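## Task

Same setup with cardboard boxes: place one box from lot 451 and one from lot 434 on the desk, fully on it with no overhang past its edge. Every other cardboard box stays on its shelf. Skip a lot that is not present. Toppling or ending tilted fails the task.

## Robot and tools

ROBOT. A Hello Robot Stretch 3: two-wheel base (0.33 m long, 0.34 m wide, round rear) that pivots about the point between its drive wheels, 0.05 m behind the front edge, and cannot move sideways. A mast carries a lift; the telescoping arm points out of the robot's right side, so reaching further along the robot's forward direction means driving the base. Folded and retracted, the wrist juts about 0.06 m past the right side and turning sweeps a 0.28 m radius; an unfolded level gripper reaches beyond that. Objects here may occasionally get a small nudge from outside.

FRAMES. Base frame: origin on the floor between the drive wheels, x ahead, y to the left, z up, metres. hand_pose is reported in it, at the closed-fingertip contact point (with wrist joints zeroed its x axis points up, y back toward the mast, z rearward). Odometry frame = base frame at scene start; base_odometry counts wheel rotation only (slip counts), heading in rad, left positive, -3.142 to 3.142.

move. One action per call. Either "servos": "reboot" alone (re-enables servos that shut off; they then hold in place), or "base" and/or "joints" plus optional "speeds", "pace", "contact_limits". Unknown keys make a call invalid; out-of-range values get it refused.
- base: an object with exactly one key, a relative offset from where the base last reported itself: translate_m (metres, -3 to 3, forward positive) or rotate_rad (radians, -6.4 to 6.4, left/counter-clockwise positive).
- joints: an object of absolute targets by name: lift_m 0 to 1.1; arm_m 0 to 0.52 (extension); wrist_yaw_rad -1.345 to 4.42 (0 along the arm, positive toward the front); wrist_pitch_rad -1.57 to 0.451 (0 level, negative tips fingers down); wrist_roll_rad -2.911 to 2.918 (0 fingers side by side, level); gripper_m -0.089 to 0.179 (larger is wider; fingertip gap is about 0.007 m less nearly closed, 0.025 m less fully open); head_pan_rad -3.953 to 1.73 (0 forward, positive left, -1.57 along the arm); head_tilt_rad -1.53 to 0.419 (0 level, negative down). Done tolerances: 0.004 m for lift, arm, gripper; 0.02 rad yaw and roll; 0.05 pitch; 0.1 head.
- pace: "default" or "max". Default/max top speeds: translate 0.12/0.30 m/s, rotate 0.76/1.90 rad/s, lift 0.11/0.15 m/s, arm 0.14/0.40 m/s. Base is capped at 0.10 m/s and 0.63 rad/s unless lift_m < 0.30, arm_m < 0.03 and wrist_yaw_rad > 2.54.
- speeds: per-key top speed (same key names, plus translate_m and rotate_rad), no higher than max.
- contact_limits: set next to the motion it guards. arm_m, translate_m, rotate_rad take one motor_effort percent (1 to 100; for the arm, sign matters: negative when retracting). lift_m takes {"down": n, "up": n} as percent of extra force beyond free motion; below about 12 it may trip with nothing in the way; unset it is roughly 32-47 down, 21-36 up. A base limit trips when either wheel's effort reaches it, each wheel stopping separately (may swing the robot).
- cameras: list from head_camera, nav_camera, wrist_camera, all; omitted/null means all, [] means none.
- blocking: true/omitted returns once everything rests; false returns in about half a second while motion continues, and a later move overrides only what it names.
A joint or base omitted from a later action can keep pushing toward its previous target unseen.

wait: seconds 0 to 10, plus cameras; commands nothing, returns early if moves finish. wait(0) shows an unblocked move under "earlier move".
stop: brakes all your running motions (they report "stopped" and may still press on contacts); cameras optional.
zoom_image: camera name and region [x0, y0, x1, y1] in pixels of that camera's newest full image, origin top-left, at most 504x504.
finished_scene: scene = the current scene's number; irreversible, later calls go to the next scene.

RESULTS. "move" reads done or the worst status. base_status / joint_status: done, moving, off_target (resting short, maybe still pushing), stopped, contact_stop (arm/lift go slack until recommanded), time_out (moves cut at 14 s), torque_fault (limp until reboot). An uncommanded stop or refused call cancels that reply's later move, wait and finished_scene calls. on_its_own lists unrequested behaviour; "held at" is a target. motor_effort in percent, positive toward higher values, bracket = peak (wrist pitch tops out near 45, roll near 72). lidar_m: 12 ranges in 30 degree sectors, first straight ahead then counter-clockwise, plane 0.17 m up; "-" = nothing or closer than 0.15 m; robot may block sector 5. wrist_depth_mm and head_depth_mm: 7x7 grids of median depth. turned_by_wheels vs turned_by_imu: trust IMU when they differ by over 0.15 rad. base_tilt in degrees (about 4 degree bias). head_camera images need a clockwise quarter turn to be upright, nav_camera counter-clockwise. Calibration gives K and T_world_to_cam per camera.

GRIPPER. Grip by commanding below object width; release with at least 0.05 above it or fully open. Readings don't prove a hold; resend to regrip after stall easing.

AVOID. Before folding (yaw 3.0) or unfolding the wrist: lift 0.32-0.95, pitch -0.4, roll about 0. Folded, lift may go to 0.25. With yaw below -0.4 keep pitch at -0.5 or lower. Don't push immovable things with the gripper above about 0.45 m, or drive while hooked on something: tipping risk; if tilted, back off. Wrist and head have no contact stop. Avoid drops, releasing moving objects, slams and hard pushes.

Each tool is called as name([rows], argument=value, ...), one row to a line, values as JSON.

## Session

move(joints={"head_pan_rad": -1.57, "head_tilt_rad": -0.35, "lift_m": 0.6}, cameras=["nav_camera"])

move(joints={"head_pan_rad": 0.0}, cameras=["nav_camera"])

move(joints={"head_pan_rad": 1.5}, cameras=["nav_camera"])

move(joints={"head_pan_rad": -3.14}, cameras=["nav_camera"])

Scene clock: 2.90 s.
move: done
base_odometry: x=+0.000 y=+0.000 heading=+0.000
turned_by_wheels: +0.000
turned_by_imu: +0.000
base_tilt: forward=-0.4 right=-1.1
lidar_m: 0.72 0.73 0.85 1.53 2.66 1.26 1.01 1.11 1.82 1.62 1.39 0.83
head_depth_mm: 1684 1818 1846 2020 2307 1913 1482 / 1853 2024 2105 2209 2253 1890 1477 / 1855 1953 2084 2214 2217 1895 1475 / 1818 1912 2003 2125 2225 1881 1465 / 1428 1515 1604 1690 1802 1842 1459 / 1736 1797 1908 2029 2078 1813 1446 / 1677 1763 1845 1961 2069 1769 1448
base_status: not commanded
joint_positions: lift_m=+0.600 arm_m=+0.001 wrist_yaw_rad=+3.009 wrist_pitch_rad=-0.462 wrist_roll_rad=+0.000 gripper_m=+0.037 head_pan_rad=-1.573 head_tilt_rad=-0.353
joint_status: all done
measured_speeds: all 0
motor_effort: left_wheel=-0.4(1.0) right_wheel=-0.2(1.2) lift_m=+29.3(33.9) arm_m=-7.9(8.2) wrist_yaw_rad=-0.7(2.1) wrist_pitch_rad=+2.0(2.1) wrist_roll_rad=-0.1(0.3) gripper_m=+0.6(0.8) head_pan_rad=+3.2(5.3) head_tilt_rad=+1.8(8.6)
hand_pose: x=+0.0076 y=+0.0712 z=+0.6029 quat_wxyz=(+0.207, +0.697, +0.116, +0.676) (m; base frame)
wrist_depth_mm: - 138 - - - 850 - / - 150 - - - 977 - / - 167 - - - - - / - - 204 - - - - / - - 211 969 947 939 - / 861 868 126 818 129 845 818 / 773 754 287 741 730 728 733
pictures: nav_camera (sideways)
camera_calibration:
nav_camera: T_world_to_cam=[[0.0163544, -0.320817, 0.947, -1.18953], [-0.999833, -0.012922, 0.0128892, 0.039501], [0.00810206, -0.947053, -0.320975, 0.370966], [0, 0, 0, 1]] pos_world=[0.0559429, -0.0297879, 1.24505]

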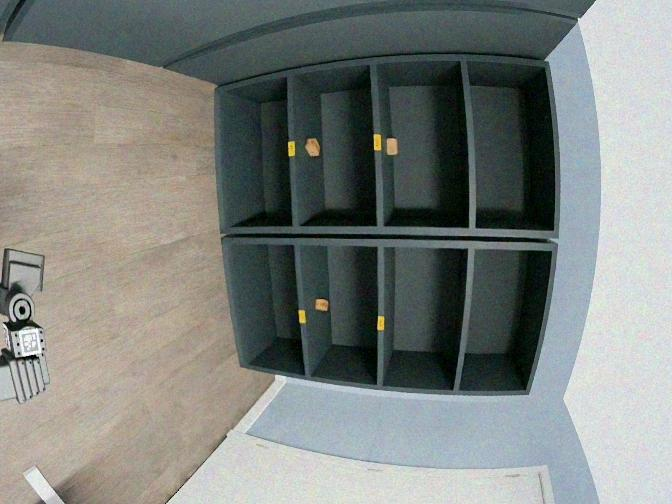

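Scene clock: 4.13 s.
move: done
base_odometry: x=+0.000 y=+0.000 heading=+0.000
turned_by_wheels: +0.000
turned_by_imu: +0.000
base_tilt: forward=-0.4 right=-1.4
lidar_m: 0.72 0.73 0.85 1.53 2.66 1.25 1.01 1.11 1.82 1.63 1.39 0.83
head_depth_mm: 648 688 733 784 845 915 996 / 632 671 716 763 822 886 964 / 633 661 708 753 796 861 930 / 606 643 682 725 778 837 909 / 593 626 664 705 754 808 873 / 581 613 648 688 732 786 846 / 570 601 635 673 716 766 823
base_status: not commanded
joint_positions: lift_m=+0.600 arm_m=+0.001 wrist_yaw_rad=+3.009 wrist_pitch_rad=-0.462 wrist_roll_rad=+0.000 gripper_m=+0.037 head_pan_rad=+0.038 head_tilt_rad=-0.353
joint_status: all done
measured_speeds: translate_m=+0.000 rotate_rad=+0.000 lift_m=+0.000 arm_m=+0.000 wrist_yaw_rad=+0.000 wrist_pitch_rad=+0.000 wrist_roll_rad=+0.000 head_pan_rad=-0.024 head_tilt_rad=+0.000
motor_effort: left_wheel=+0.1(0.8) right_wheel=-0.2(1.1) lift_m=+26.5(29.8) arm_m=-9.7(10.1) wrist_yaw_rad=-0.1(1.5) wrist_pitch_rad=+2.0(2.1) wrist_roll_rad=+0.1(0.3) gripper_m=+0.8(0.9) head_pan_rad=-2.9(5.5) head_tilt_rad=+3.9(4.4)
hand_pose: x=+0.0076 y=+0.0712 z=+0.6029 quat_wxyz=(+0.207, +0.697, +0.116, +0.676) (m; base frame)
wrist_depth_mm: - 139 - - - 870 - / - 150 - - - 969 - / - 167 - - - - - / - - 204 - - - - / - - 212 955 937 934 - / 860 858 126 828 129 840 822 / 763 749 285 740 720 736 737
pictures: nav_camera (sideways)
camera_calibration:
nav_camera: T_world_to_cam=[[0.319893, 0.0291787, 0.947004, -1.19139], [0.052935, -0.998515, 0.0128846, 0.0330576], [0.945974, 0.046008, -0.320963, 0.365226], [0, 0, 0, 1]] pos_world=[0.0338738, 0.0509685, 1.24505]

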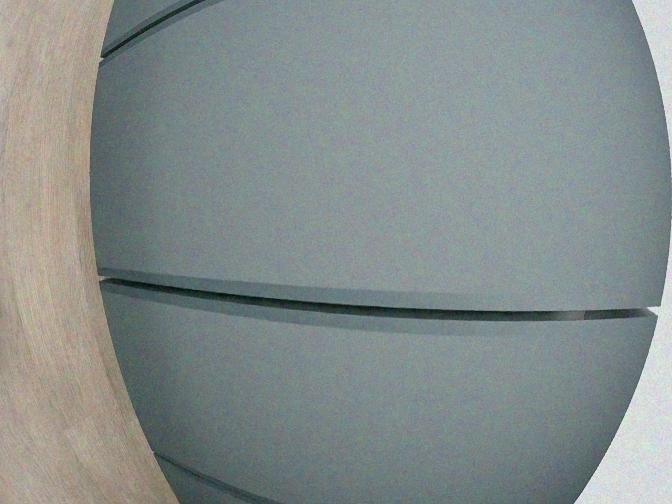

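Scene clock: 6.40 s.
move: done
base_odometry: x=+0.000 y=+0.000 heading=+0.000
turned_by_wheels: +0.000
turned_by_imu: +0.000
base_tilt: forward=-0.3 right=-1.2
lidar_m: 0.72 0.73 0.86 1.53 2.66 1.25 1.01 1.11 1.81 1.62 1.39 0.83
head_depth_mm: 1054 1070 1088 1103 1128 1157 1173 / 1257 1283 1307 1336 1367 1400 1402 / 2398 1616 1650 1691 1735 1741 1473 / 2384 2526 2688 2849 2608 1872 1458 / 2324 2448 2590 2714 2593 1857 1463 / 2231 2334 2498 2637 2568 1851 1456 / 2172 2276 2408 2547 2537 1847 1449
base_status: not commanded
joint_positions: lift_m=+0.600 arm_m=+0.001 wrist_yaw_rad=+3.009 wrist_pitch_rad=-0.462 wrist_roll_rad=+0.000 gripper_m=+0.037 head_pan_rad=+1.508 head_tilt_rad=-0.350
joint_status: all done
measured_speeds: translate_m=+0.000 rotate_rad=+0.000 lift_m=+0.000 arm_m=+0.000 wrist_yaw_rad=+0.000 wrist_pitch_rad=+0.000 wrist_roll_rad=+0.000 head_pan_rad=-0.024 head_tilt_rad=+0.000
motor_effort: left_wheel=-0.3(0.8) right_wheel=+0.3(1.1) lift_m=+23.3(26.3) arm_m=-13.2(13.3) wrist_yaw_rad=+0.3(1.6) wrist_pitch_rad=+2.0(2.1) wrist_roll_rad=-0.1(0.3) gripper_m=+0.2(1.1) head_pan_rad=-3.1(7.3) head_tilt_rad=+5.0(6.0)
hand_pose: x=+0.0076 y=+0.0712 z=+0.6029 quat_wxyz=(+0.207, +0.697, +0.116, +0.676) (m; base frame)
wrist_depth_mm: - 139 - - - 853 - / - 151 - - - 980 - / - 167 - - - - - / - - 203 - - - - / - - 212 964 963 952 - / 866 864 126 830 129 840 825 / 764 768 286 746 730 746 734
pictures: nav_camera (sideways)
camera_calibration:
nav_camera: T_world_to_cam=[[0.00291165, 0.318536, 0.947906, -1.19067], [0.99878, -0.0476596, 0.0129477, 0.0272056], [0.0493011, 0.946712, -0.318286, 0.367188], [0, 0, 0, 1]] pos_world=[-0.0418084, 0.0329477, 1.24517]

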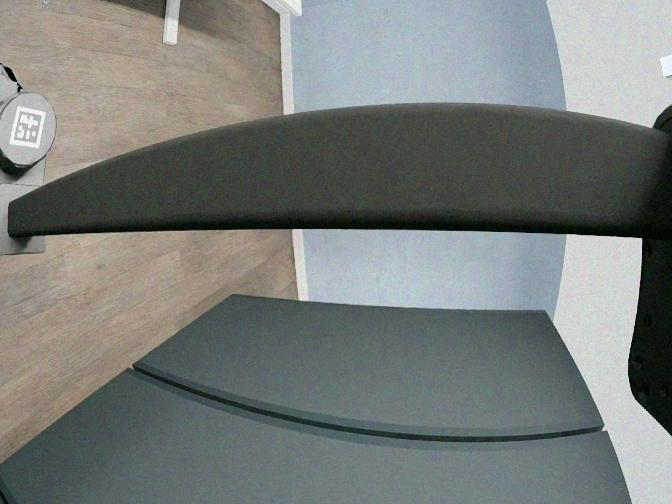

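Scene clock: 9.90 s.
move: done
base_odometry: x=+0.000 y=+0.000 heading=+0.000
turned_by_wheels: +0.000
turned_by_imu: +0.000
base_tilt: forward=-0.4 right=-1.4
lidar_m: 0.73 0.72 0.85 1.53 2.66 1.26 1.01 1.11 1.81 1.63 1.39 0.83
head_depth_mm: 1488 1598 1693 1783 1224 1838 1495 / 1449 1544 1648 1730 1208 1697 1440 / 1418 1502 1581 1679 1200 1215 1430 / 1378 1459 1546 1626 1192 1443 1453 / 1339 1409 1496 1581 1183 1668 1457 / 1307 1380 1455 1530 1174 956 1411 / 1278 1346 1420 1497 1162 914 1457
base_status: not commanded
joint_positions: lift_m=+0.600 arm_m=+0.001 wrist_yaw_rad=+3.009 wrist_pitch_rad=-0.462 wrist_roll_rad=+0.000 gripper_m=+0.037 head_pan_rad=-3.148 head_tilt_rad=-0.350
joint_status: all done
measured_speeds: translate_m=+0.000 rotate_rad=+0.000 lift_m=+0.000 arm_m=+0.000 wrist_yaw_rad=+0.000 wrist_pitch_rad=+0.000 wrist_roll_rad=+0.000 head_pan_rad=+0.024 head_tilt_rad=+0.000
motor_effort: left_wheel=-0.3(0.7) right_wheel=+0.5(1.1) lift_m=+22.8(23.9) arm_m=-12.5(13.7) wrist_yaw_rad=+1.3(1.8) wrist_pitch_rad=+2.0(2.1) wrist_roll_rad=+0.0(0.3) gripper_m=+0.3(1.1) head_pan_rad=+3.0(6.2) head_tilt_rad=+4.4(5.7)
hand_pose: x=+0.0076 y=+0.0712 z=+0.6029 quat_wxyz=(+0.207, +0.697, +0.116, +0.676) (m; base frame)
wrist_depth_mm: - 138 - - - 856 - / - 151 - - - 959 - / - 168 - - - - - / - - 204 - - - - / - - 211 979 962 941 - / 863 866 126 837 129 845 815 / 765 754 287 755 733 733 737
pictures: nav_camera (sideways)
camera_calibration:
nav_camera: T_world_to_cam=[[-0.317879, -0.0149733, 0.948013, -1.18884], [-0.00856364, 0.99988, 0.012921, 0.0334178], [-0.948093, -0.00401113, -0.317969, 0.372889], [0, 0, 0, 1]] pos_world=[-0.0240856, -0.0497188, 1.24517]

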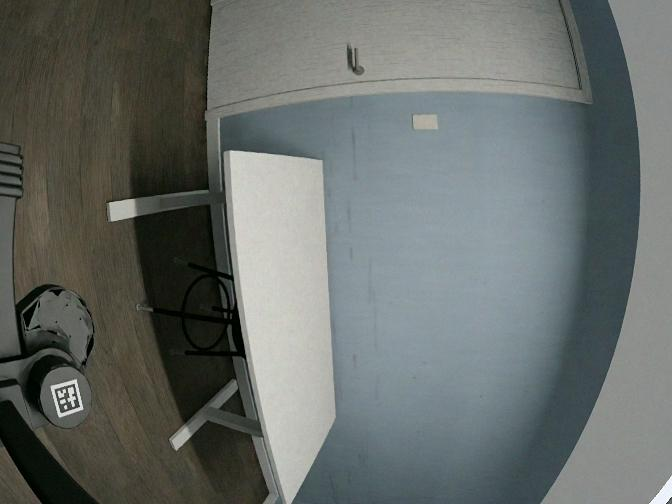

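move(joints={"head_pan_rad": -1.5, "head_tilt_rad": -0.35}, cameras=["head_camera"])

zoom_image(camera="head_camera", region=[330, 0, 580, 180])

zoom_image(camera="head_camera", region=[330, 220, 580, 400])

Scene clock: 20.57 s.
move: done
base_odometry: x=+0.000 y=+0.000 heading=+0.000
turned_by_wheels: +0.000
turned_by_imu: +0.000
base_tilt: forward=-0.3 right=-1.1
lidar_m: 0.72 0.72 0.85 1.53 2.66 1.26 1.01 1.11 1.81 1.62 1.39 0.83
head_depth_mm: 1798 1955 2051 2082 2048 1912 1493 / 1805 1943 2074 2202 2284 1911 1479 / 1818 1915 2030 2164 2225 1890 1476 / 1474 1503 1738 2016 1893 1874 1469 / 1749 1821 1936 2054 2106 1833 1464 / 1731 1801 1907 2036 2083 1824 1446 / 1705 1761 1872 1994 2067 1779 1444
base_status: not commanded
joint_positions: lift_m=+0.600 arm_m=+0.001 wrist_yaw_rad=+3.009 wrist_pitch_rad=-0.462 wrist_roll_rad=+0.000 gripper_m=+0.037 head_pan_rad=-1.492 head_tilt_rad=-0.350
joint_status: all done
measured_speeds: translate_m=+0.000 rotate_rad=+0.000 lift_m=+0.000 arm_m=+0.000 wrist_yaw_rad=+0.000 wrist_pitch_rad=+0.000 wrist_roll_rad=+0.000 head_pan_rad=-0.024 head_tilt_rad=+0.000
motor_effort: left_wheel=-0.3(0.8) right_wheel=+0.6(1.3) lift_m=+23.3(23.9) arm_m=-12.0(13.5) wrist_yaw_rad=-0.1(1.7) wrist_pitch_rad=+2.1(2.1) wrist_roll_rad=-0.1(0.5) gripper_m=+0.3(1.0) head_pan_rad=-3.1(5.6) head_tilt_rad=+3.6(9.1)
hand_pose: x=+0.0076 y=+0.0712 z=+0.6029 quat_wxyz=(+0.207, +0.697, +0.116, +0.676) (m; base frame)
wrist_depth_mm: - 139 - - - 850 - / - 151 - - - 971 - / - 167 - - - - - / - - 204 - - - - / - - 211 965 935 938 - / 861 877 126 822 129 836 821 / 770 746 285 744 734 742 731
pictures: head_camera (sideways)
camera_calibration:
head_camera: T_world_to_cam=[[-0.069167, 0.288147, -0.955085, 1.25891], [0.997371, 0.0407089, -0.0599476, 0.0715809], [0.0216068, -0.956721, -0.290205, 0.333189], [0, 0, 0, 1]] pos_world=[0.00848291, -0.046895, 1.30335]

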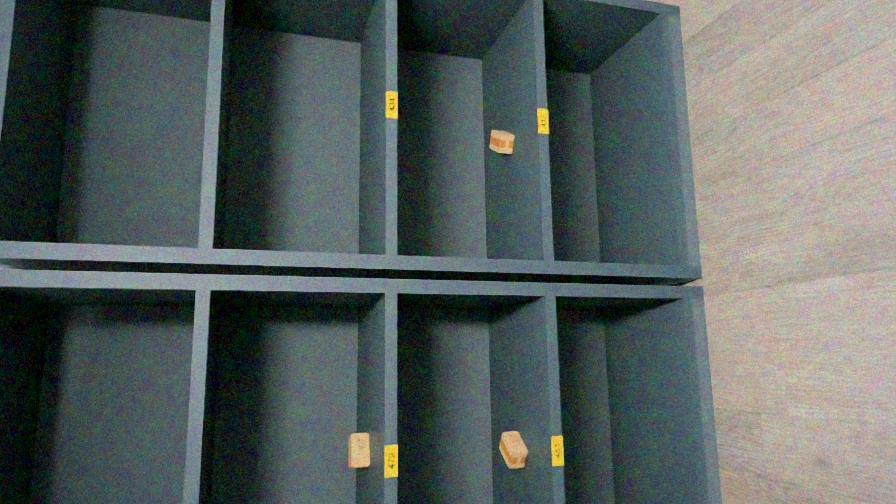

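Scaled by 2.016 from the camera's 896x504 image, which has a finer 1280x720 frame.

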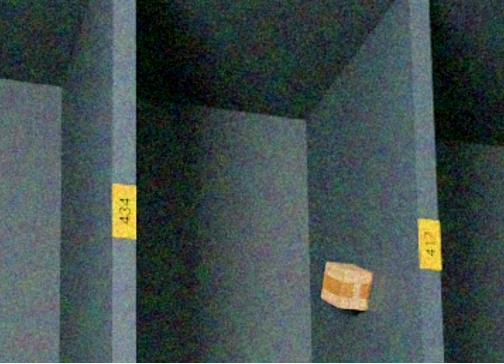

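Scaled by 2.016 from the camera's 896x504 image, which has a finer 1280x720 frame.

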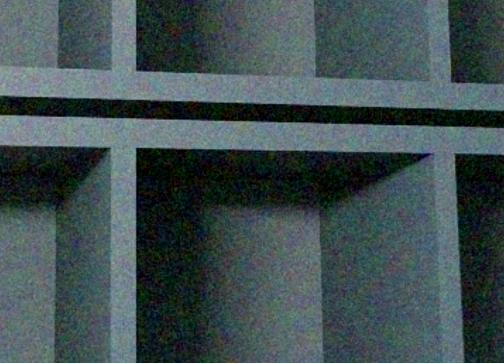

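zoom_image(camera="head_camera", region=[340, 420, 460, 504])

zoom_image(camera="head_camera", region=[480, 400, 600, 484])

zoom_image(camera="head_camera", region=[490, 80, 590, 150])

zoom_image(camera="head_camera", region=[350, 70, 440, 130])

Scaled by 4.200 from the camera's 896x504 image, which has a finer 1280x720 frame.

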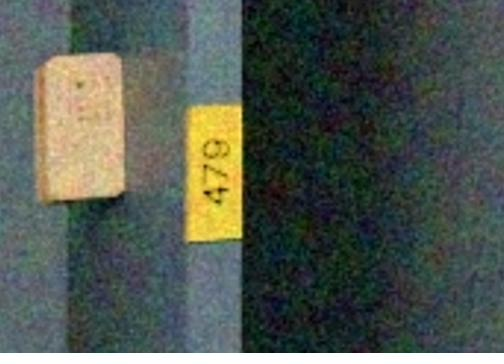

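Scaled by 4.200 from the camera's 896x504 image, which has a finer 1280x720 frame.

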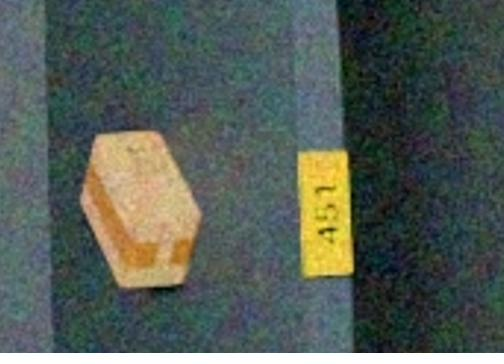

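Scaled by 5.040 from the camera's 896x504 image, which has a finer 1280x720 frame.

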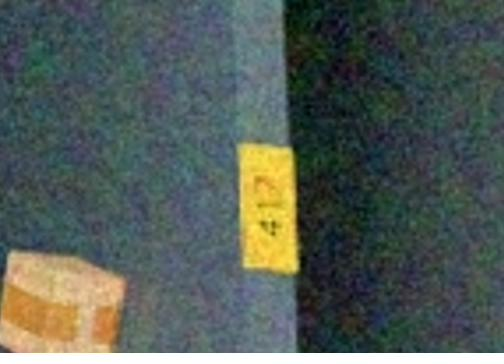

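Scaled by 5.600 from the camera's 896x504 image, which has a finer 1280x720 frame.

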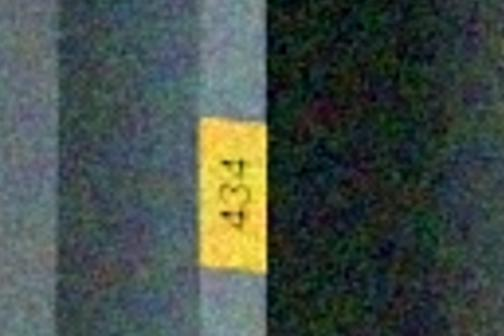

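move(base={"rotate_rad": -1.37}, joints={"head_pan_rad": -1.57, "head_tilt_rad": -0.35}, cameras=[])

move(base={"translate_m": 0.9}, cameras=[])

move(base={"rotate_rad": 1.571}, cameras=[])

move(base={"translate_m": 0.26}, joints={"wrist_pitch_rad": -0.4, "wrist_yaw_rad": 0, "gripper_m": 0.165}, cameras=["head_camera", "wrist_camera"])

Scene clock: 72.40 s.
move: done
base_odometry: x=+0.000 y=+0.000 heading=-1.370
turned_by_wheels: -1.370
turned_by_imu: -1.347
base_tilt: forward=-0.2 right=-1.2
lidar_m: 1.63 1.05 0.76 0.73 0.75 1.01 2.66 1.64 1.01 1.11 1.60 1.97
head_depth_mm: 1346 1418 1516 1597 1225 993 1457 / 1339 1411 1497 1574 1219 982 1493 / 1332 1412 1474 1577 1200 978 1469 / 1331 1402 1481 1559 1191 971 1414 / 1321 1401 1473 1568 1180 963 1415 / 1320 1386 1474 1553 1663 1735 1460 / 1300 1377 1454 1540 1633 1720 1452
base_status: done
joint_positions: lift_m=+0.600 arm_m=+0.001 wrist_yaw_rad=+3.009 wrist_pitch_rad=-0.462 wrist_roll_rad=+0.000 gripper_m=+0.037 head_pan_rad=-1.572 head_tilt_rad=-0.350
joint_status: all done
measured_speeds: all 0
motor_effort: left_wheel=+7.8(11.7) right_wheel=-10.5(13.1) lift_m=+23.7(24.2) arm_m=-12.6(13.5) wrist_yaw_rad=-1.2(2.1) wrist_pitch_rad=+2.0(2.1) wrist_roll_rad=-0.1(0.3) gripper_m=+0.6(0.9) head_pan_rad=+1.6(3.7) head_tilt_rad=+3.5(6.5)
hand_pose: x=+0.0076 y=+0.0712 z=+0.6029 quat_wxyz=(+0.207, +0.697, +0.116, +0.676) (m; base frame)
wrist_depth_mm: - 138 - - - - - / - 150 161 - 817 - - / - 167 175 - - - - / 852 186 192 - - - - / 967 964 210 951 950 979 970 / 860 860 126 820 128 835 837 / 759 768 287 748 721 733 740
pictures: none
No camera images: "cameras" was empty.

Scene clock: 82.53 s.
move: done
base_odometry: x=+0.180 y=-0.882 heading=-1.370
turned_by_wheels: +0.000
turned_by_imu: +0.000
base_tilt: forward=-0.4 right=-1.3
lidar_m: 0.74 0.99 0.77 0.74 0.77 1.03 3.52 1.60 1.39 1.52 1.31 0.76
head_depth_mm: 1328 1403 1483 1576 1692 1772 1486 / 1308 1382 1452 1554 1658 1766 1484 / 1302 1377 1458 1546 1647 1745 1478 / 1297 1369 1455 1536 1637 1732 1467 / 1296 1363 1445 1536 1643 1732 1461 / 1289 1361 1435 1526 1632 1725 1451 / 1280 1348 1436 1523 1623 1721 1445
base_status: done
joint_positions: lift_m=+0.600 arm_m=+0.001 wrist_yaw_rad=+3.009 wrist_pitch_rad=-0.462 wrist_roll_rad=+0.000 gripper_m=+0.037 head_pan_rad=-1.570 head_tilt_rad=-0.350
joint_status: not commanded
measured_speeds: all 0
motor_effort: left_wheel=+2.7(12.1) right_wheel=+7.6(10.2) lift_m=+23.0(24.6) arm_m=-12.0(13.5) wrist_yaw_rad=+0.5(1.9) wrist_pitch_rad=+2.0(2.1) wrist_roll_rad=-0.3(0.4) gripper_m=+0.1(1.1) head_pan_rad=+3.6(4.2) head_tilt_rad=+2.1(3.9)
hand_pose: x=+0.0076 y=+0.0712 z=+0.6029 quat_wxyz=(+0.207, +0.697, +0.116, +0.676) (m; base frame)
wrist_depth_mm: - 139 - - 758 - - / - 151 161 - 842 - - / - 167 175 - 919 - - / 914 186 196 - - - - / 997 962 212 936 950 974 919 / 868 869 126 822 128 838 812 / 774 761 287 749 733 742 735
pictures: none
No camera images: "cameras" was empty.

Scene clock: 86.13 s.
move: done
base_odometry: x=+0.180 y=-0.882 heading=+0.201
turned_by_wheels: +1.571
turned_by_imu: +1.545
base_tilt: forward=-0.3 right=-1.2
lidar_m: 0.74 0.77 1.02 2.57 2.36 1.39 1.52 1.31 0.76 0.74 0.99 0.78
head_depth_mm: 616 647 1116 1029 1283 1138 979 / 616 649 681 726 778 887 913 / 976 801 951 911 789 885 914 / 985 1046 1110 1078 1260 1118 965 / 984 1046 1102 1060 1251 1110 957 / 980 1039 1101 1050 1245 1104 951 / 968 1033 1089 938 1242 1044 917
base_status: done
joint_positions: lift_m=+0.600 arm_m=+0.001 wrist_yaw_rad=+3.009 wrist_pitch_rad=-0.462 wrist_roll_rad=+0.000 gripper_m=+0.037 head_pan_rad=-1.570 head_tilt_rad=-0.350
joint_status: not commanded
measured_speeds: all 0
motor_effort: left_wheel=-8.3(12.1) right_wheel=+9.6(13.0) lift_m=+24.0(24.5) arm_m=-12.7(13.6) wrist_yaw_rad=-0.8(2.1) wrist_pitch_rad=+1.9(2.1) wrist_roll_rad=+0.0(0.3) gripper_m=+0.9(0.9) head_pan_rad=+3.2(4.0) head_tilt_rad=+2.0(2.3)
hand_pose: x=+0.0076 y=+0.0712 z=+0.6029 quat_wxyz=(+0.207, +0.697, +0.116, +0.676) (m; base frame)
wrist_depth_mm: - 138 - - - - - / - 150 - - - - - / - 168 - - - - - / - - 204 - - - - / - - 211 952 945 971 - / 856 865 126 832 129 833 836 / 765 751 285 747 727 741 735
pictures: none
No camera images: "cameras" was empty.

Scene clock: 89.87 s.
move: done
base_odometry: x=+0.435 y=-0.830 heading=+0.201
turned_by_wheels: +0.000
turned_by_imu: +0.001
base_tilt: forward=-0.3 right=-1.0
lidar_m: 0.49 0.50 0.67 1.68 2.64 1.61 1.78 1.53 0.83 1.17 0.71 0.51
head_depth_mm: 985 939 1041 981 919 1007 916 / 987 971 1114 1106 1237 1136 943 / 980 1010 1109 1092 1255 1125 934 / 980 1042 1104 1077 1250 1120 930 / 973 1034 1092 1055 1242 1069 929 / 965 1027 1092 1045 1234 1109 920 / 958 1024 1083 1027 1223 1097 916
base_status: done
joint_positions: lift_m=+0.600 arm_m=+0.001 wrist_yaw_rad=+0.003 wrist_pitch_rad=-0.420 wrist_roll_rad=+0.000 gripper_m=+0.165 head_pan_rad=-1.570 head_tilt_rad=-0.350
joint_status: all done
measured_speeds: all 0
motor_effort: left_wheel=+4.2(8.0) right_wheel=+5.6(14.1) lift_m=+24.2(24.5) arm_m=-12.7(13.5) wrist_yaw_rad=-3.8(7.1) wrist_pitch_rad=+3.3(6.0) wrist_roll_rad=+0.1(0.3) gripper_m=+0.9(82.7) head_pan_rad=+3.1(3.8) head_tilt_rad=+1.3(2.1)
hand_pose: x=-0.0208 y=-0.3696 z=+0.6121 quat_wxyz=(+0.692, +0.149, -0.691, -0.147) (m; base frame)
wrist_depth_mm: - - - - - 792 - / - - - - - - - / - - - - - - 510 / - - - - - - 591 / - 145 - - - 140 613 / - 123 - - - 134 - / - 747 764 768 774 743 108
pictures: head_camera (sideways), wrist_camera
camera_calibration:
head_camera: T_world_to_cam=[[-0.046511, 0.29266, -0.955085, 1.25877], [0.997515, -0.0370444, -0.0599286, 0.0715396], [-0.0529192, -0.955499, -0.29021, 0.333654], [0, 0, 0, 1]] pos_world=[0.0048415, -0.0469349, 1.30335]
wrist_camera: T_world_to_cam=[[-0.998878, -0.0398828, -0.025536, -0.013292], [-0.00250201, 0.582909, -0.812534, 0.745398], [0.0472913, -0.811558, -0.582355, 0.223654], [0, 0, 0, 1]] pos_world=[-0.021989, -0.253521, 0.735568]

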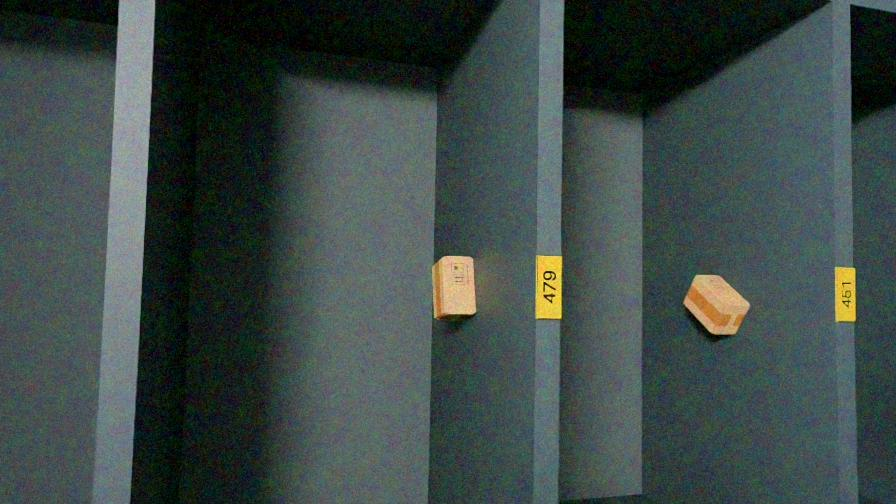

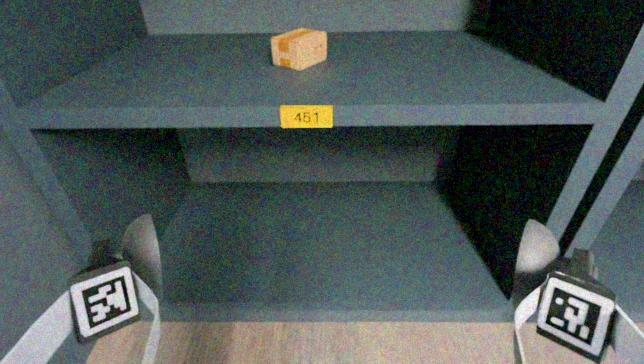

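zoom_image(camera="wrist_camera", region=[240, 10, 360, 90])

zoom_image(camera="head_camera", region=[660, 250, 780, 350])

Scaled by 4.200.

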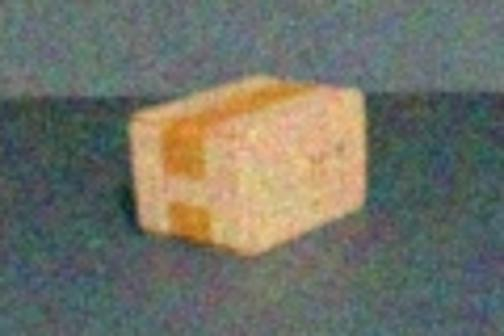

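Scaled by 4.200 from the camera's 896x504 image, which has a finer 1280x720 frame.

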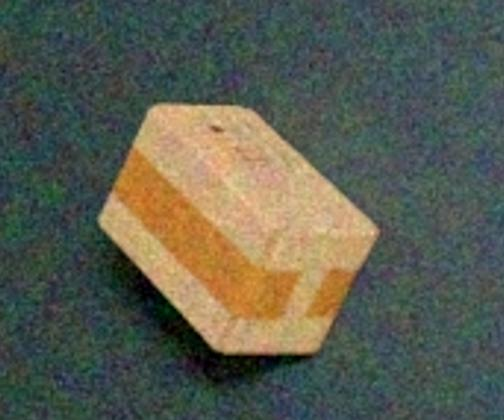

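move(base={"rotate_rad": -0.56}, cameras=[])

move(base={"translate_m": 0.188}, cameras=[])

move(base={"rotate_rad": 0.56}, joints={"gripper_m": 0.179}, cameras=[])

move(joints={"wrist_yaw_rad": -0.35, "wrist_pitch_rad": -0.32, "lift_m": 0.62}, cameras=["wrist_camera", "head_camera"])

Scene clock: 173.63 s.
move: done
base_odometry: x=+0.435 y=-0.830 heading=-0.359
turned_by_wheels: -0.560
turned_by_imu: -0.551
base_tilt: forward=-0.3 right=-1.2
lidar_m: 0.51 0.48 0.50 0.65 1.52 2.05 1.61 1.78 1.53 0.83 1.16 0.74
head_depth_mm: 1425 1437 1526 1522 1556 1654 1488 / 1386 1419 1586 1382 1582 1598 1438 / 1277 1328 1464 1211 1575 1229 1396 / 725 766 813 872 949 1034 1299 / 725 750 816 845 905 983 1044 / 866 891 1014 981 1132 1107 954 / 971 1023 1091 1033 1200 1100 888
base_status: done
joint_positions: lift_m=+0.600 arm_m=+0.001 wrist_yaw_rad=+0.003 wrist_pitch_rad=-0.420 wrist_roll_rad=+0.000 gripper_m=+0.165 head_pan_rad=-1.570 head_tilt_rad=-0.350
joint_status: not commanded
measured_speeds: all 0
motor_effort: left_wheel=+8.6(12.3) right_wheel=-10.2(13.0) lift_m=+23.7(24.8) arm_m=-12.8(13.1) wrist_yaw_rad=-2.9(4.1) wrist_pitch_rad=+3.3(3.4) wrist_roll_rad=-0.2(0.3) gripper_m=+0.5(1.2) head_pan_rad=+2.7(3.5) head_tilt_rad=+1.0(1.0)
hand_pose: x=-0.0209 y=-0.3697 z=+0.6122 quat_wxyz=(+0.692, +0.149, -0.691, -0.147) (m; base frame)
wrist_depth_mm: - - 855 566 - - - / - - - 609 - - - / - - - - - - - / - - - - - - - / - 146 - 864 - - - / - 123 - 853 871 135 851 / - 128 754 764 767 748 110
pictures: none
No camera images: "cameras" was empty.

Scene clock: 176.63 s.
move: done
base_odometry: x=+0.611 y=-0.896 heading=-0.359
turned_by_wheels: +0.000
turned_by_imu: +0.000
base_tilt: forward=-0.3 right=-1.2
lidar_m: 0.35 0.33 0.34 0.44 1.03 2.67 1.80 1.93 1.61 0.84 1.06 0.50
head_depth_mm: 1365 1248 1607 1261 1621 1604 1407 / 708 757 819 913 1430 1177 1402 / 755 766 815 848 906 970 1048 / 852 862 948 953 1018 1060 1087 / 975 1012 1099 1067 1187 1113 901 / 930 987 1053 1050 760 1104 863 / 870 928 992 1012 705 1099 862
base_status: done
joint_positions: lift_m=+0.600 arm_m=+0.001 wrist_yaw_rad=+0.003 wrist_pitch_rad=-0.420 wrist_roll_rad=+0.000 gripper_m=+0.165 head_pan_rad=-1.570 head_tilt_rad=-0.350
joint_status: not commanded
measured_speeds: all 0
motor_effort: left_wheel=+6.0(12.7) right_wheel=+5.4(7.1) lift_m=+23.3(24.8) arm_m=-12.1(13.4) wrist_yaw_rad=-4.2(4.2) wrist_pitch_rad=+3.4(3.4) wrist_roll_rad=-0.1(0.3) gripper_m=+0.9(1.0) head_pan_rad=+2.8(3.3) head_tilt_rad=+0.2(1.3)
hand_pose: x=-0.0209 y=-0.3697 z=+0.6122 quat_wxyz=(+0.692, +0.149, -0.691, -0.147) (m; base frame)
wrist_depth_mm: - - - 834 558 - - / 489 514 - - 588 - - / - - - - 697 - - / - - - - - - - / - 145 - 987 848 - - / - 123 - - 869 135 864 / - 118 740 752 763 737 110
pictures: none
No camera images: "cameras" was empty.

Scene clock: 178.63 s.
move: done
base_odometry: x=+0.611 y=-0.896 heading=+0.201
turned_by_wheels: +0.560
turned_by_imu: +0.551
base_tilt: forward=-0.2 right=-1.2
lidar_m: 0.33 0.34 0.45 1.14 1.95 1.80 1.94 0.90 0.84 1.06 0.49 0.35
head_depth_mm: 902 931 1019 1061 751 1142 888 / 890 957 1010 1051 744 1135 881 / 882 947 1009 1044 735 1125 879 / 881 947 1001 1038 728 1113 870 / 873 940 997 1034 721 1114 870 / 871 936 993 1021 714 1106 866 / 742 807 879 871 708 920 837
base_status: done
joint_positions: lift_m=+0.600 arm_m=+0.001 wrist_yaw_rad=+0.003 wrist_pitch_rad=-0.420 wrist_roll_rad=+0.000 gripper_m=+0.179 head_pan_rad=-1.570 head_tilt_rad=-0.350
joint_status: all done
measured_speeds: all 0
motor_effort: left_wheel=-8.8(12.2) right_wheel=+9.1(13.1) lift_m=+24.4(24.7) arm_m=-12.6(13.5) wrist_yaw_rad=-2.6(3.7) wrist_pitch_rad=+3.2(3.4) wrist_roll_rad=+0.0(0.3) gripper_m=+0.8(61.0) head_pan_rad=+2.8(3.6) head_tilt_rad=-0.2(1.2)
hand_pose: x=-0.0209 y=-0.3697 z=+0.6122 quat_wxyz=(+0.692, +0.149, -0.691, -0.147) (m; base frame)
wrist_depth_mm: - - - - - - 738 / - - - - 528 - - / 406 - - - - - - / 443 - - - - - - / 425 142 - - - - - / 118 126 - - - - - / 118 - - - - - 105
pictures: none
No camera images: "cameras" was empty.

Scene clock: 179.67 s.
move: done
base_odometry: x=+0.611 y=-0.896 heading=+0.201
turned_by_wheels: +0.000
turned_by_imu: +0.000
base_tilt: forward=-0.3 right=-1.1
lidar_m: 0.33 0.34 0.45 1.14 1.94 1.79 1.93 0.90 0.84 1.06 0.49 0.35
head_depth_mm: 897 934 1023 1051 751 1140 888 / 894 952 1012 1050 745 1129 884 / 886 948 1010 1043 736 1128 877 / 876 946 1007 1037 729 1122 874 / 877 946 999 1033 721 1106 870 / 871 939 992 1024 713 1108 865 / 744 806 877 872 708 919 836
base_status: not commanded
joint_positions: lift_m=+0.620 arm_m=+0.001 wrist_yaw_rad=-0.347 wrist_pitch_rad=-0.341 wrist_roll_rad=+0.000 gripper_m=+0.179 head_pan_rad=-1.570 head_tilt_rad=-0.350
joint_status: all done
measured_speeds: all 0
motor_effort: left_wheel=-8.5(9.0) right_wheel=+9.6(10.0) lift_m=+27.6(32.6) arm_m=-12.0(14.0) wrist_yaw_rad=-3.7(5.8) wrist_pitch_rad=+3.4(5.6) wrist_roll_rad=-0.3(0.4) gripper_m=+0.9(1.1) head_pan_rad=+2.4(2.8) head_tilt_rad=-1.0(1.6)
hand_pose: x=-0.1009 y=-0.3650 z=+0.6503 quat_wxyz=(+0.666, -0.002, -0.707, -0.239) (m; base frame)
wrist_depth_mm: - - - - 858 - 500 / - - - - - - 524 / - - 553 - - 575 - / - - - - - - - / - 142 - - - - - / - 126 - - - - - / - - - - - 791 105
pictures: head_camera (sideways), wrist_camera
camera_calibration:
head_camera: T_world_to_cam=[[-0.046511, 0.29266, -0.955085, 1.25877], [0.997515, -0.0370444, -0.0599286, 0.0715396], [-0.0529192, -0.955499, -0.29021, 0.333654], [0, 0, 0, 1]] pos_world=[0.0048415, -0.0469349, 1.30335]
wrist_camera: T_world_to_cam=[[-0.952683, 0.303128, -0.022534, 0.0358792], [0.174913, 0.486071, -0.856236, 0.784479], [-0.248596, -0.819663, -0.516093, 0.177477], [0, 0, 0, 1]] pos_world=[-0.0589136, -0.246717, 0.764102]

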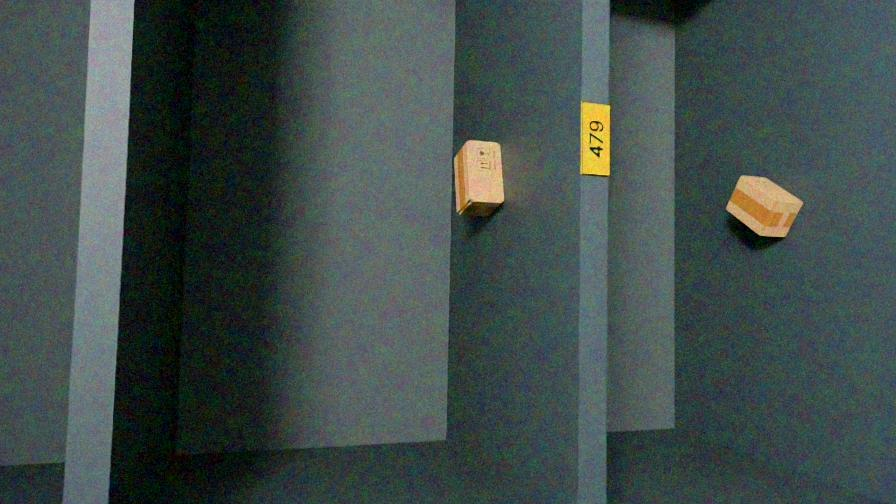

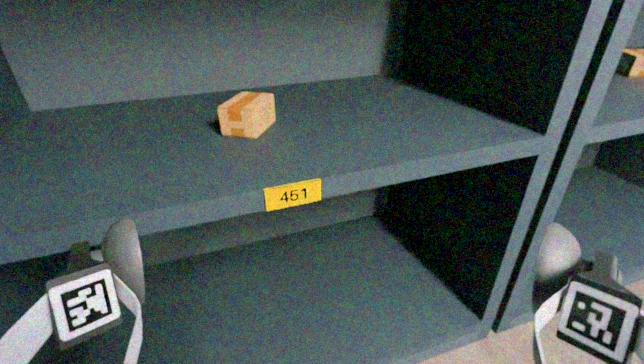

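move(base={"translate_m": 0.004}, joints={"lift_m": 0.555, "wrist_yaw_rad": -0.38, "arm_m": 0.28}, cameras=["wrist_camera"])

Scene clock: 200.27 s.
move: done
base_odometry: x=+0.615 y=-0.895 heading=+0.201
turned_by_wheels: +0.000
turned_by_imu: +0.000
base_tilt: forward=-0.4 right=-1.2
lidar_m: 0.33 0.34 0.45 1.12 1.95 1.80 1.94 0.90 0.84 1.06 0.48 0.34
head_depth_mm: 897 930 1018 1055 749 1142 886 / 891 957 1008 1045 742 1135 881 / 880 953 1010 1047 737 1125 880 / 876 948 1003 1038 731 1116 875 / 871 942 999 1032 720 1107 869 / 868 938 993 1022 714 1108 864 / 731 794 862 873 709 907 836
base_status: done
joint_positions: lift_m=+0.555 arm_m=+0.280 wrist_yaw_rad=-0.377 wrist_pitch_rad=-0.340 wrist_roll_rad=+0.000 gripper_m=+0.179 head_pan_rad=-1.570 head_tilt_rad=-0.350
joint_status: all done
measured_speeds: all 0
motor_effort: left_wheel=+2.8(5.8) right_wheel=+7.9(12.0) lift_m=+23.8(26.4) arm_m=+12.6(15.4) wrist_yaw_rad=-3.2(6.2) wrist_pitch_rad=+3.2(3.5) wrist_roll_rad=+0.1(0.3) gripper_m=+0.7(1.0) head_pan_rad=+1.7(2.9) head_tilt_rad=-1.8(2.3)
hand_pose: x=-0.1075 y=-0.6420 z=+0.5855 quat_wxyz=(+0.662, -0.013, -0.707, -0.249) (m; base frame)
wrist_depth_mm: - - - - - 611 - / - - - - - - - / - - 295 320 - - - / 307 308 294 303 301 311 310 / 269 248 256 253 253 251 251 / - 141 214 212 210 210 - / 174 183 183 182 188 216 105
pictures: wrist_camera
camera_calibration:
wrist_camera: T_world_to_cam=[[-0.943071, 0.331825, -0.022566, 0.131596], [0.189419, 0.480095, -0.856522, 0.862625], [-0.273382, -0.812035, -0.515617, -0.0826675], [0, 0, 0, 1]] pos_world=[-0.061893, -0.524937, 0.699202]

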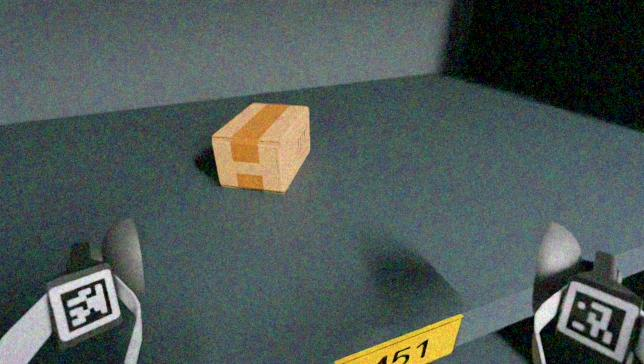

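move(joints={"lift_m": 0.546, "arm_m": 0.455}, contact_limits={"arm_m": 30}, cameras=["wrist_camera"])

move(joints={"gripper_m": 0.03}, cameras=["wrist_camera"])

Scene clock: 214.93 s.
move: done
base_odometry: x=+0.615 y=-0.895 heading=+0.201
turned_by_wheels: +0.000
turned_by_imu: +0.000
base_tilt: forward=-0.3 right=-1.2
lidar_m: 0.33 0.34 0.45 1.13 1.94 1.80 1.94 0.90 0.84 1.06 0.48 0.34
head_depth_mm: 895 933 1018 1055 752 1143 886 / 893 958 1010 1048 743 1138 885 / 879 954 1007 1042 735 1127 665 / 877 947 1004 1042 728 1120 678 / 873 942 998 1028 721 1115 867 / 869 933 990 1025 713 1103 864 / 731 796 863 872 707 908 837
base_status: not commanded
joint_positions: lift_m=+0.546 arm_m=+0.455 wrist_yaw_rad=-0.377 wrist_pitch_rad=-0.340 wrist_roll_rad=+0.000 gripper_m=+0.179 head_pan_rad=-1.570 head_tilt_rad=-0.350
joint_status: all done
measured_speeds: all 0
motor_effort: left_wheel=+2.6(3.0) right_wheel=+7.8(8.9) lift_m=+27.2(28.3) arm_m=+13.0(15.5) wrist_yaw_rad=-2.6(4.7) wrist_pitch_rad=+3.4(3.4) wrist_roll_rad=+0.0(0.3) gripper_m=+0.5(1.2) head_pan_rad=+2.1(2.2) head_tilt_rad=-2.6(3.0)
contact_limits: arm_m 30 (drawing in: default 31, maximum 55; extending or still: default 40, maximum 69)
hand_pose: x=-0.1075 y=-0.8170 z=+0.5765 quat_wxyz=(+0.662, -0.013, -0.707, -0.249) (m; base frame)
wrist_depth_mm: 289 308 331 - - - - / 304 328 - - - 505 - / 324 341 - - - - - / 304 302 301 202 296 295 293 / 243 232 240 162 229 237 245 / 118 144 189 140 194 198 - / 163 168 168 143 166 170 105
pictures: wrist_camera
camera_calibration:
wrist_camera: T_world_to_cam=[[-0.943046, 0.3319, -0.0225181, 0.189389], [0.18939, 0.48001, -0.856576, 0.938927], [-0.273488, -0.812055, -0.51553, -0.229523], [0, 0, 0, 1]] pos_world=[-0.0619929, -0.699937, 0.690201]

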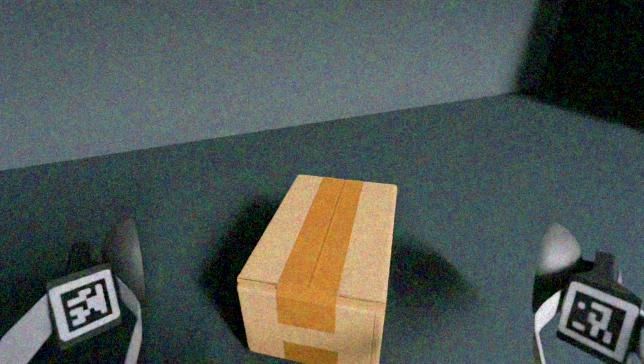

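Scene clock: 216.97 s.
move: done
base_odometry: x=+0.615 y=-0.895 heading=+0.201
turned_by_wheels: +0.000
turned_by_imu: +0.000
base_tilt: forward=-0.5 right=-1.2
lidar_m: 0.33 0.33 0.45 1.13 1.95 1.80 1.94 0.90 0.84 1.06 0.48 0.34
head_depth_mm: 899 933 1018 1061 753 1144 884 / 888 954 1014 1051 744 1140 883 / 880 952 1010 1043 736 1124 664 / 875 947 1002 1036 729 1117 678 / 873 940 1000 1028 721 1113 867 / 871 934 989 1023 715 1111 867 / 732 794 863 866 706 905 838
base_status: not commanded
joint_positions: lift_m=+0.546 arm_m=+0.455 wrist_yaw_rad=-0.377 wrist_pitch_rad=-0.340 wrist_roll_rad=+0.000 gripper_m=+0.031 head_pan_rad=-1.570 head_tilt_rad=-0.350
joint_status: all done
measured_speeds: all 0
motor_effort: left_wheel=+2.5(3.3) right_wheel=+7.8(8.6) lift_m=+30.6(30.8) arm_m=+13.6(13.7) wrist_yaw_rad=-2.6(4.9) wrist_pitch_rad=+3.3(3.4) wrist_roll_rad=-0.1(0.3) gripper_m=-11.3(82.5) head_pan_rad=+1.9(2.4) head_tilt_rad=-2.6(3.3)
contact_limits: arm_m 30 (drawing in: default 31, maximum 55; extending or still: default 40, maximum 69)
hand_pose: x=-0.1075 y=-0.8170 z=+0.5765 quat_wxyz=(+0.662, -0.013, -0.707, -0.249) (m; base frame)
wrist_depth_mm: 288 309 330 - - - - / 305 326 - - - - - / 322 342 - - - - - / 305 303 301 203 295 294 294 / 242 243 233 163 157 238 235 / 202 202 129 140 128 198 198 / 173 99 168 147 162 161 170
pictures: wrist_camera
camera_calibration:
wrist_camera: T_world_to_cam=[[-0.943024, 0.331963, -0.0225163, 0.189433], [0.18938, 0.479875, -0.856653, 0.938886], [-0.273572, -0.812109, -0.515401, -0.229654], [0, 0, 0, 1]] pos_world=[-0.0619927, -0.699937, 0.690201]

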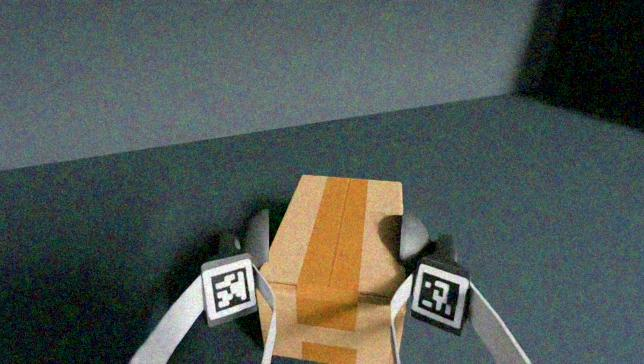

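move(joints={"gripper_m": 0.015, "lift_m": 0.62}, speeds={"lift_m": 0.06}, cameras=["wrist_camera"])

Scene clock: 223.00 s.
move: done
base_odometry: x=+0.615 y=-0.895 heading=+0.201
turned_by_wheels: +0.000
turned_by_imu: +0.000
base_tilt: forward=-0.2 right=-1.2
lidar_m: 0.33 0.34 0.45 1.12 1.95 1.80 1.94 0.89 0.84 1.06 0.48 0.34
head_depth_mm: 894 934 1016 1051 751 1143 886 / 893 955 1013 1046 744 1132 881 / 881 954 1008 1041 736 1044 602 / 879 944 1001 1034 727 1120 797 / 872 941 996 1030 721 1112 867 / 869 934 988 1026 712 1109 866 / 731 796 863 868 707 907 836
base_status: not commanded
joint_positions: lift_m=+0.620 arm_m=+0.455 wrist_yaw_rad=-0.377 wrist_pitch_rad=-0.343 wrist_roll_rad=+0.000 gripper_m=+0.016 head_pan_rad=-1.570 head_tilt_rad=-0.350
joint_status: all done
measured_speeds: all 0
motor_effort: left_wheel=+2.2(2.9) right_wheel=+7.9(8.7) lift_m=+29.0(33.8) arm_m=+12.4(13.5) wrist_yaw_rad=-2.9(4.4) wrist_pitch_rad=+3.8(3.9) wrist_roll_rad=-0.1(0.3) gripper_m=-16.8(70.7) head_pan_rad=+1.3(2.1) head_tilt_rad=-3.4(3.8)
contact_limits: arm_m 30 (drawing in: default 31, maximum 55; extending or still: default 40, maximum 69)
hand_pose: x=-0.1074 y=-0.8168 z=+0.6499 quat_wxyz=(+0.662, -0.012, -0.707, -0.249) (m; base frame)
wrist_depth_mm: 288 309 328 - - - - / 306 328 - - - 513 - / 326 338 - - - 535 - / 334 - - 194 193 - - / 332 - 153 163 150 - - / 299 297 128 140 128 291 291 / 255 241 240 147 143 243 250
pictures: wrist_camera
camera_calibration:
wrist_camera: T_world_to_cam=[[-0.943004, 0.332014, -0.0225849, 0.191182], [0.190197, 0.482028, -0.855263, 1.00252], [-0.273073, -0.810812, -0.517702, -0.188974], [0, 0, 0, 1]] pos_world=[-0.0619939, -0.69994, 0.763904]

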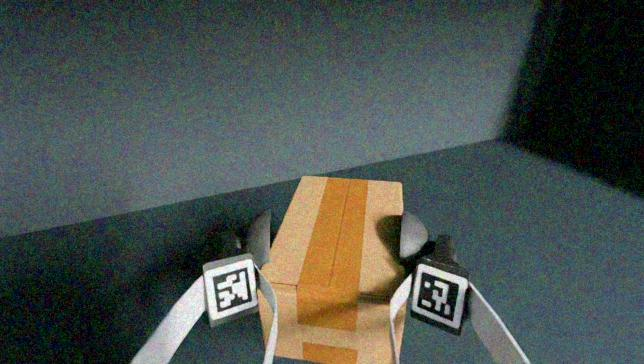

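move(joints={"arm_m": 0.0}, cameras=[])

move(base={"translate_m": -0.734}, joints={"wrist_yaw_rad": 0.0, "lift_m": 0.85, "head_pan_rad": -1.57, "head_tilt_rad": -0.5}, cameras=[])

move(base={"rotate_rad": -1.571}, cameras=[])

move(base={"translate_m": -1.25}, cameras=["head_camera", "wrist_camera"])

Scene clock: 261.90 s.
move: done
base_odometry: x=+0.615 y=-0.895 heading=+0.201
turned_by_wheels: +0.000
turned_by_imu: +0.000
base_tilt: forward=-0.3 right=-1.2
lidar_m: 0.33 0.34 0.45 1.13 1.94 1.80 1.94 0.90 0.84 1.06 0.48 0.34
head_depth_mm: 899 934 1023 1059 750 1140 887 / 892 954 1014 1053 743 1128 879 / 881 953 1009 1045 735 1128 874 / 881 950 1001 1036 728 1118 873 / 875 938 1000 1030 721 1113 869 / 865 937 992 1024 713 1111 867 / 730 794 863 872 708 908 838
base_status: not commanded
joint_positions: lift_m=+0.620 arm_m=+0.001 wrist_yaw_rad=-0.377 wrist_pitch_rad=-0.343 wrist_roll_rad=+0.000 gripper_m=+0.016 head_pan_rad=-1.570 head_tilt_rad=-0.350
joint_status: all done
measured_speeds: all 0
motor_effort: left_wheel=+2.2(3.2) right_wheel=+8.6(8.8) lift_m=+30.8(32.0) arm_m=-12.9(15.6) wrist_yaw_rad=-3.4(4.5) wrist_pitch_rad=+3.8(3.9) wrist_roll_rad=-0.1(0.3) gripper_m=-16.7(17.2) head_pan_rad=+0.7(1.9) head_tilt_rad=-3.2(4.2)
hand_pose: x=-0.1074 y=-0.3623 z=+0.6498 quat_wxyz=(+0.662, -0.012, -0.707, -0.250) (m; base frame)
wrist_depth_mm: - - - - 861 - 898 / - - - - - - 536 / - - - - - 578 - / - - - 194 - 630 - / - - 155 163 150 724 - / - - 128 141 128 762 934 / - - 116 147 138 811 835
pictures: none
No camera images: "cameras" was empty.

Scene clock: 270.37 s.
move: done
base_odometry: x=-0.105 y=-1.041 heading=+0.201
turned_by_wheels: +0.000
turned_by_imu: -0.001
base_tilt: forward=-0.3 right=-1.2
lidar_m: 1.05 1.08 1.45 3.62 1.23 1.27 1.21 1.01 1.07 0.64 0.65 1.10
head_depth_mm: 830 980 1057 790 1250 966 1248 / 853 973 1049 782 1238 956 1242 / 884 968 1043 770 1230 951 321 / 896 970 1030 762 1230 513 289 / 659 736 780 675 882 860 1013 / 515 549 610 660 756 855 977 / 615 941 1000 735 1202 930 1215
base_status: done
joint_positions: lift_m=+0.850 arm_m=+0.001 wrist_yaw_rad=-0.003 wrist_pitch_rad=-0.343 wrist_roll_rad=+0.000 gripper_m=+0.016 head_pan_rad=-1.570 head_tilt_rad=-0.500
joint_status: all done
measured_speeds: all 0
motor_effort: left_wheel=-4.4(12.1) right_wheel=-8.9(12.4) lift_m=+31.1(34.7) arm_m=-2.9(13.1) wrist_yaw_rad=+2.8(5.3) wrist_pitch_rad=+3.9(4.0) wrist_roll_rad=+0.1(0.3) gripper_m=-16.7(17.5) head_pan_rad=+0.7(2.3) head_tilt_rad=+4.5(7.4)
hand_pose: x=-0.0222 y=-0.3787 z=+0.8797 quat_wxyz=(+0.697, +0.120, -0.696, -0.122) (m; base frame)
wrist_depth_mm: - - 358 - - - - / - - 383 - - - - / - - - - - - 870 / - - 452 193 - - - / - - 156 163 150 - - / - - 129 140 128 - - / - 98 150 146 137 - -
pictures: none
No camera images: "cameras" was empty.

Scene clock: 273.97 s.
move: done
base_odometry: x=-0.105 y=-1.041 heading=-1.370
turned_by_wheels: -1.571
turned_by_imu: -1.545
base_tilt: forward=-0.4 right=-1.1
lidar_m: 0.64 1.12 1.10 1.05 1.09 1.47 3.61 1.23 1.26 1.21 1.01 1.09
head_depth_mm: 1007 1090 1186 1320 1463 1576 1327 / 1008 1092 1179 1297 1441 1566 1319 / 1007 1081 1178 1292 1429 1558 321 / 997 1079 1177 1290 1430 515 289 / 997 1075 1167 1289 1427 1544 1263 / 991 1070 1167 1281 1429 1528 1285 / 982 1066 1164 1282 1435 1538 1286
base_status: done
joint_positions: lift_m=+0.850 arm_m=+0.001 wrist_yaw_rad=-0.003 wrist_pitch_rad=-0.343 wrist_roll_rad=+0.000 gripper_m=+0.016 head_pan_rad=-1.570 head_tilt_rad=-0.500
joint_status: not commanded
measured_speeds: all 0
motor_effort: left_wheel=+8.1(11.9) right_wheel=-9.8(13.7) lift_m=+30.8(31.7) arm_m=-6.7(6.7) wrist_yaw_rad=+2.5(3.1) wrist_pitch_rad=+3.8(4.0) wrist_roll_rad=-0.1(0.3) gripper_m=-16.4(17.2) head_pan_rad=+0.1(1.0) head_tilt_rad=+3.5(5.3)
hand_pose: x=-0.0221 y=-0.3787 z=+0.8797 quat_wxyz=(+0.697, +0.120, -0.696, -0.122) (m; base frame)
wrist_depth_mm: - - - - - 868 - / - - - - - 926 - / - - - - - - - / - - - 204 - - - / - - 160 162 162 - - / - - 128 140 128 - - / - - - 146 140 - -
pictures: none
No camera images: "cameras" was empty.

Scene clock: 287.60 s.
move: done
base_odometry: x=-0.354 y=+0.183 heading=-1.370
turned_by_wheels: +0.000
turned_by_imu: -0.001
base_tilt: forward=-0.4 right=-1.3
lidar_m: 1.87 1.49 1.07 1.03 1.06 1.43 2.39 1.24 0.63 0.63 0.84 1.72
head_depth_mm: 1047 1134 1230 1299 958 733 1161 / 1040 1125 1226 1291 948 730 1251 / 1044 1115 1220 1283 937 723 321 / 1037 1122 1221 1289 937 515 289 / 1033 1119 1219 1279 925 715 1230 / 1030 1118 1213 1274 919 710 1206 / 1023 1112 1209 1271 912 707 1199
base_status: done
joint_positions: lift_m=+0.850 arm_m=+0.001 wrist_yaw_rad=-0.003 wrist_pitch_rad=-0.343 wrist_roll_rad=+0.000 gripper_m=+0.016 head_pan_rad=-1.570 head_tilt_rad=-0.500
joint_status: not commanded
measured_speeds: all 0
motor_effort: left_wheel=-6.0(10.1) right_wheel=-4.9(15.0) lift_m=+29.3(31.2) arm_m=-10.6(13.3) wrist_yaw_rad=+2.6(3.4) wrist_pitch_rad=+3.9(4.0) wrist_roll_rad=-0.3(0.3) gripper_m=-16.6(17.4) head_pan_rad=-0.7(1.4) head_tilt_rad=+2.1(4.4)
hand_pose: x=-0.0221 y=-0.3787 z=+0.8797 quat_wxyz=(+0.697, +0.120, -0.696, -0.122) (m; base frame)
wrist_depth_mm: 928 - - - - - - / - - - - - - - / - - - - - - - / - - - 194 - - - / - - 153 163 150 - - / - - 128 140 128 - - / - 98 922 147 137 - -
pictures: head_camera (sideways), wrist_camera
camera_calibration:
head_camera: T_world_to_cam=[[-0.0466693, 0.432116, -0.900609, 1.18768], [0.997508, -0.0276004, -0.0649334, 0.0780445], [-0.052916, -0.901395, -0.429751, 0.51521], [0, 0, 0, 1]] pos_world=[0.00484102, -0.0466534, 1.29612]
wrist_camera: T_world_to_cam=[[-0.999096, -0.0359639, -0.0226884, -0.00913035], [0.000739952, 0.518777, -0.85491, 0.981102], [0.042516, -0.854153, -0.518281, 0.299563], [0, 0, 0, 1]] pos_world=[-0.0225843, -0.253428, 0.993804]

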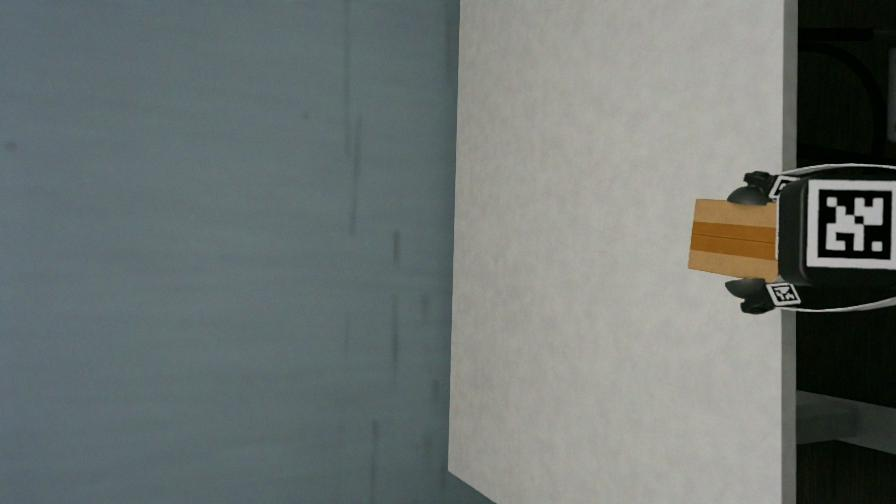

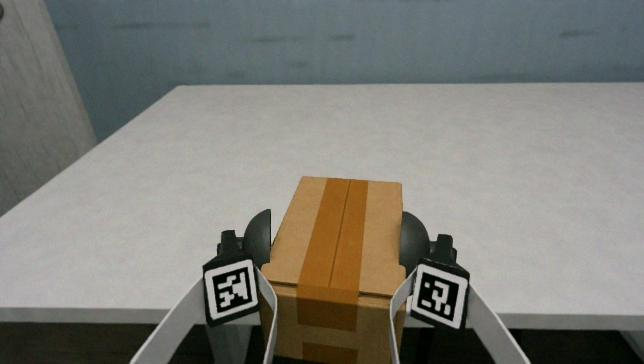

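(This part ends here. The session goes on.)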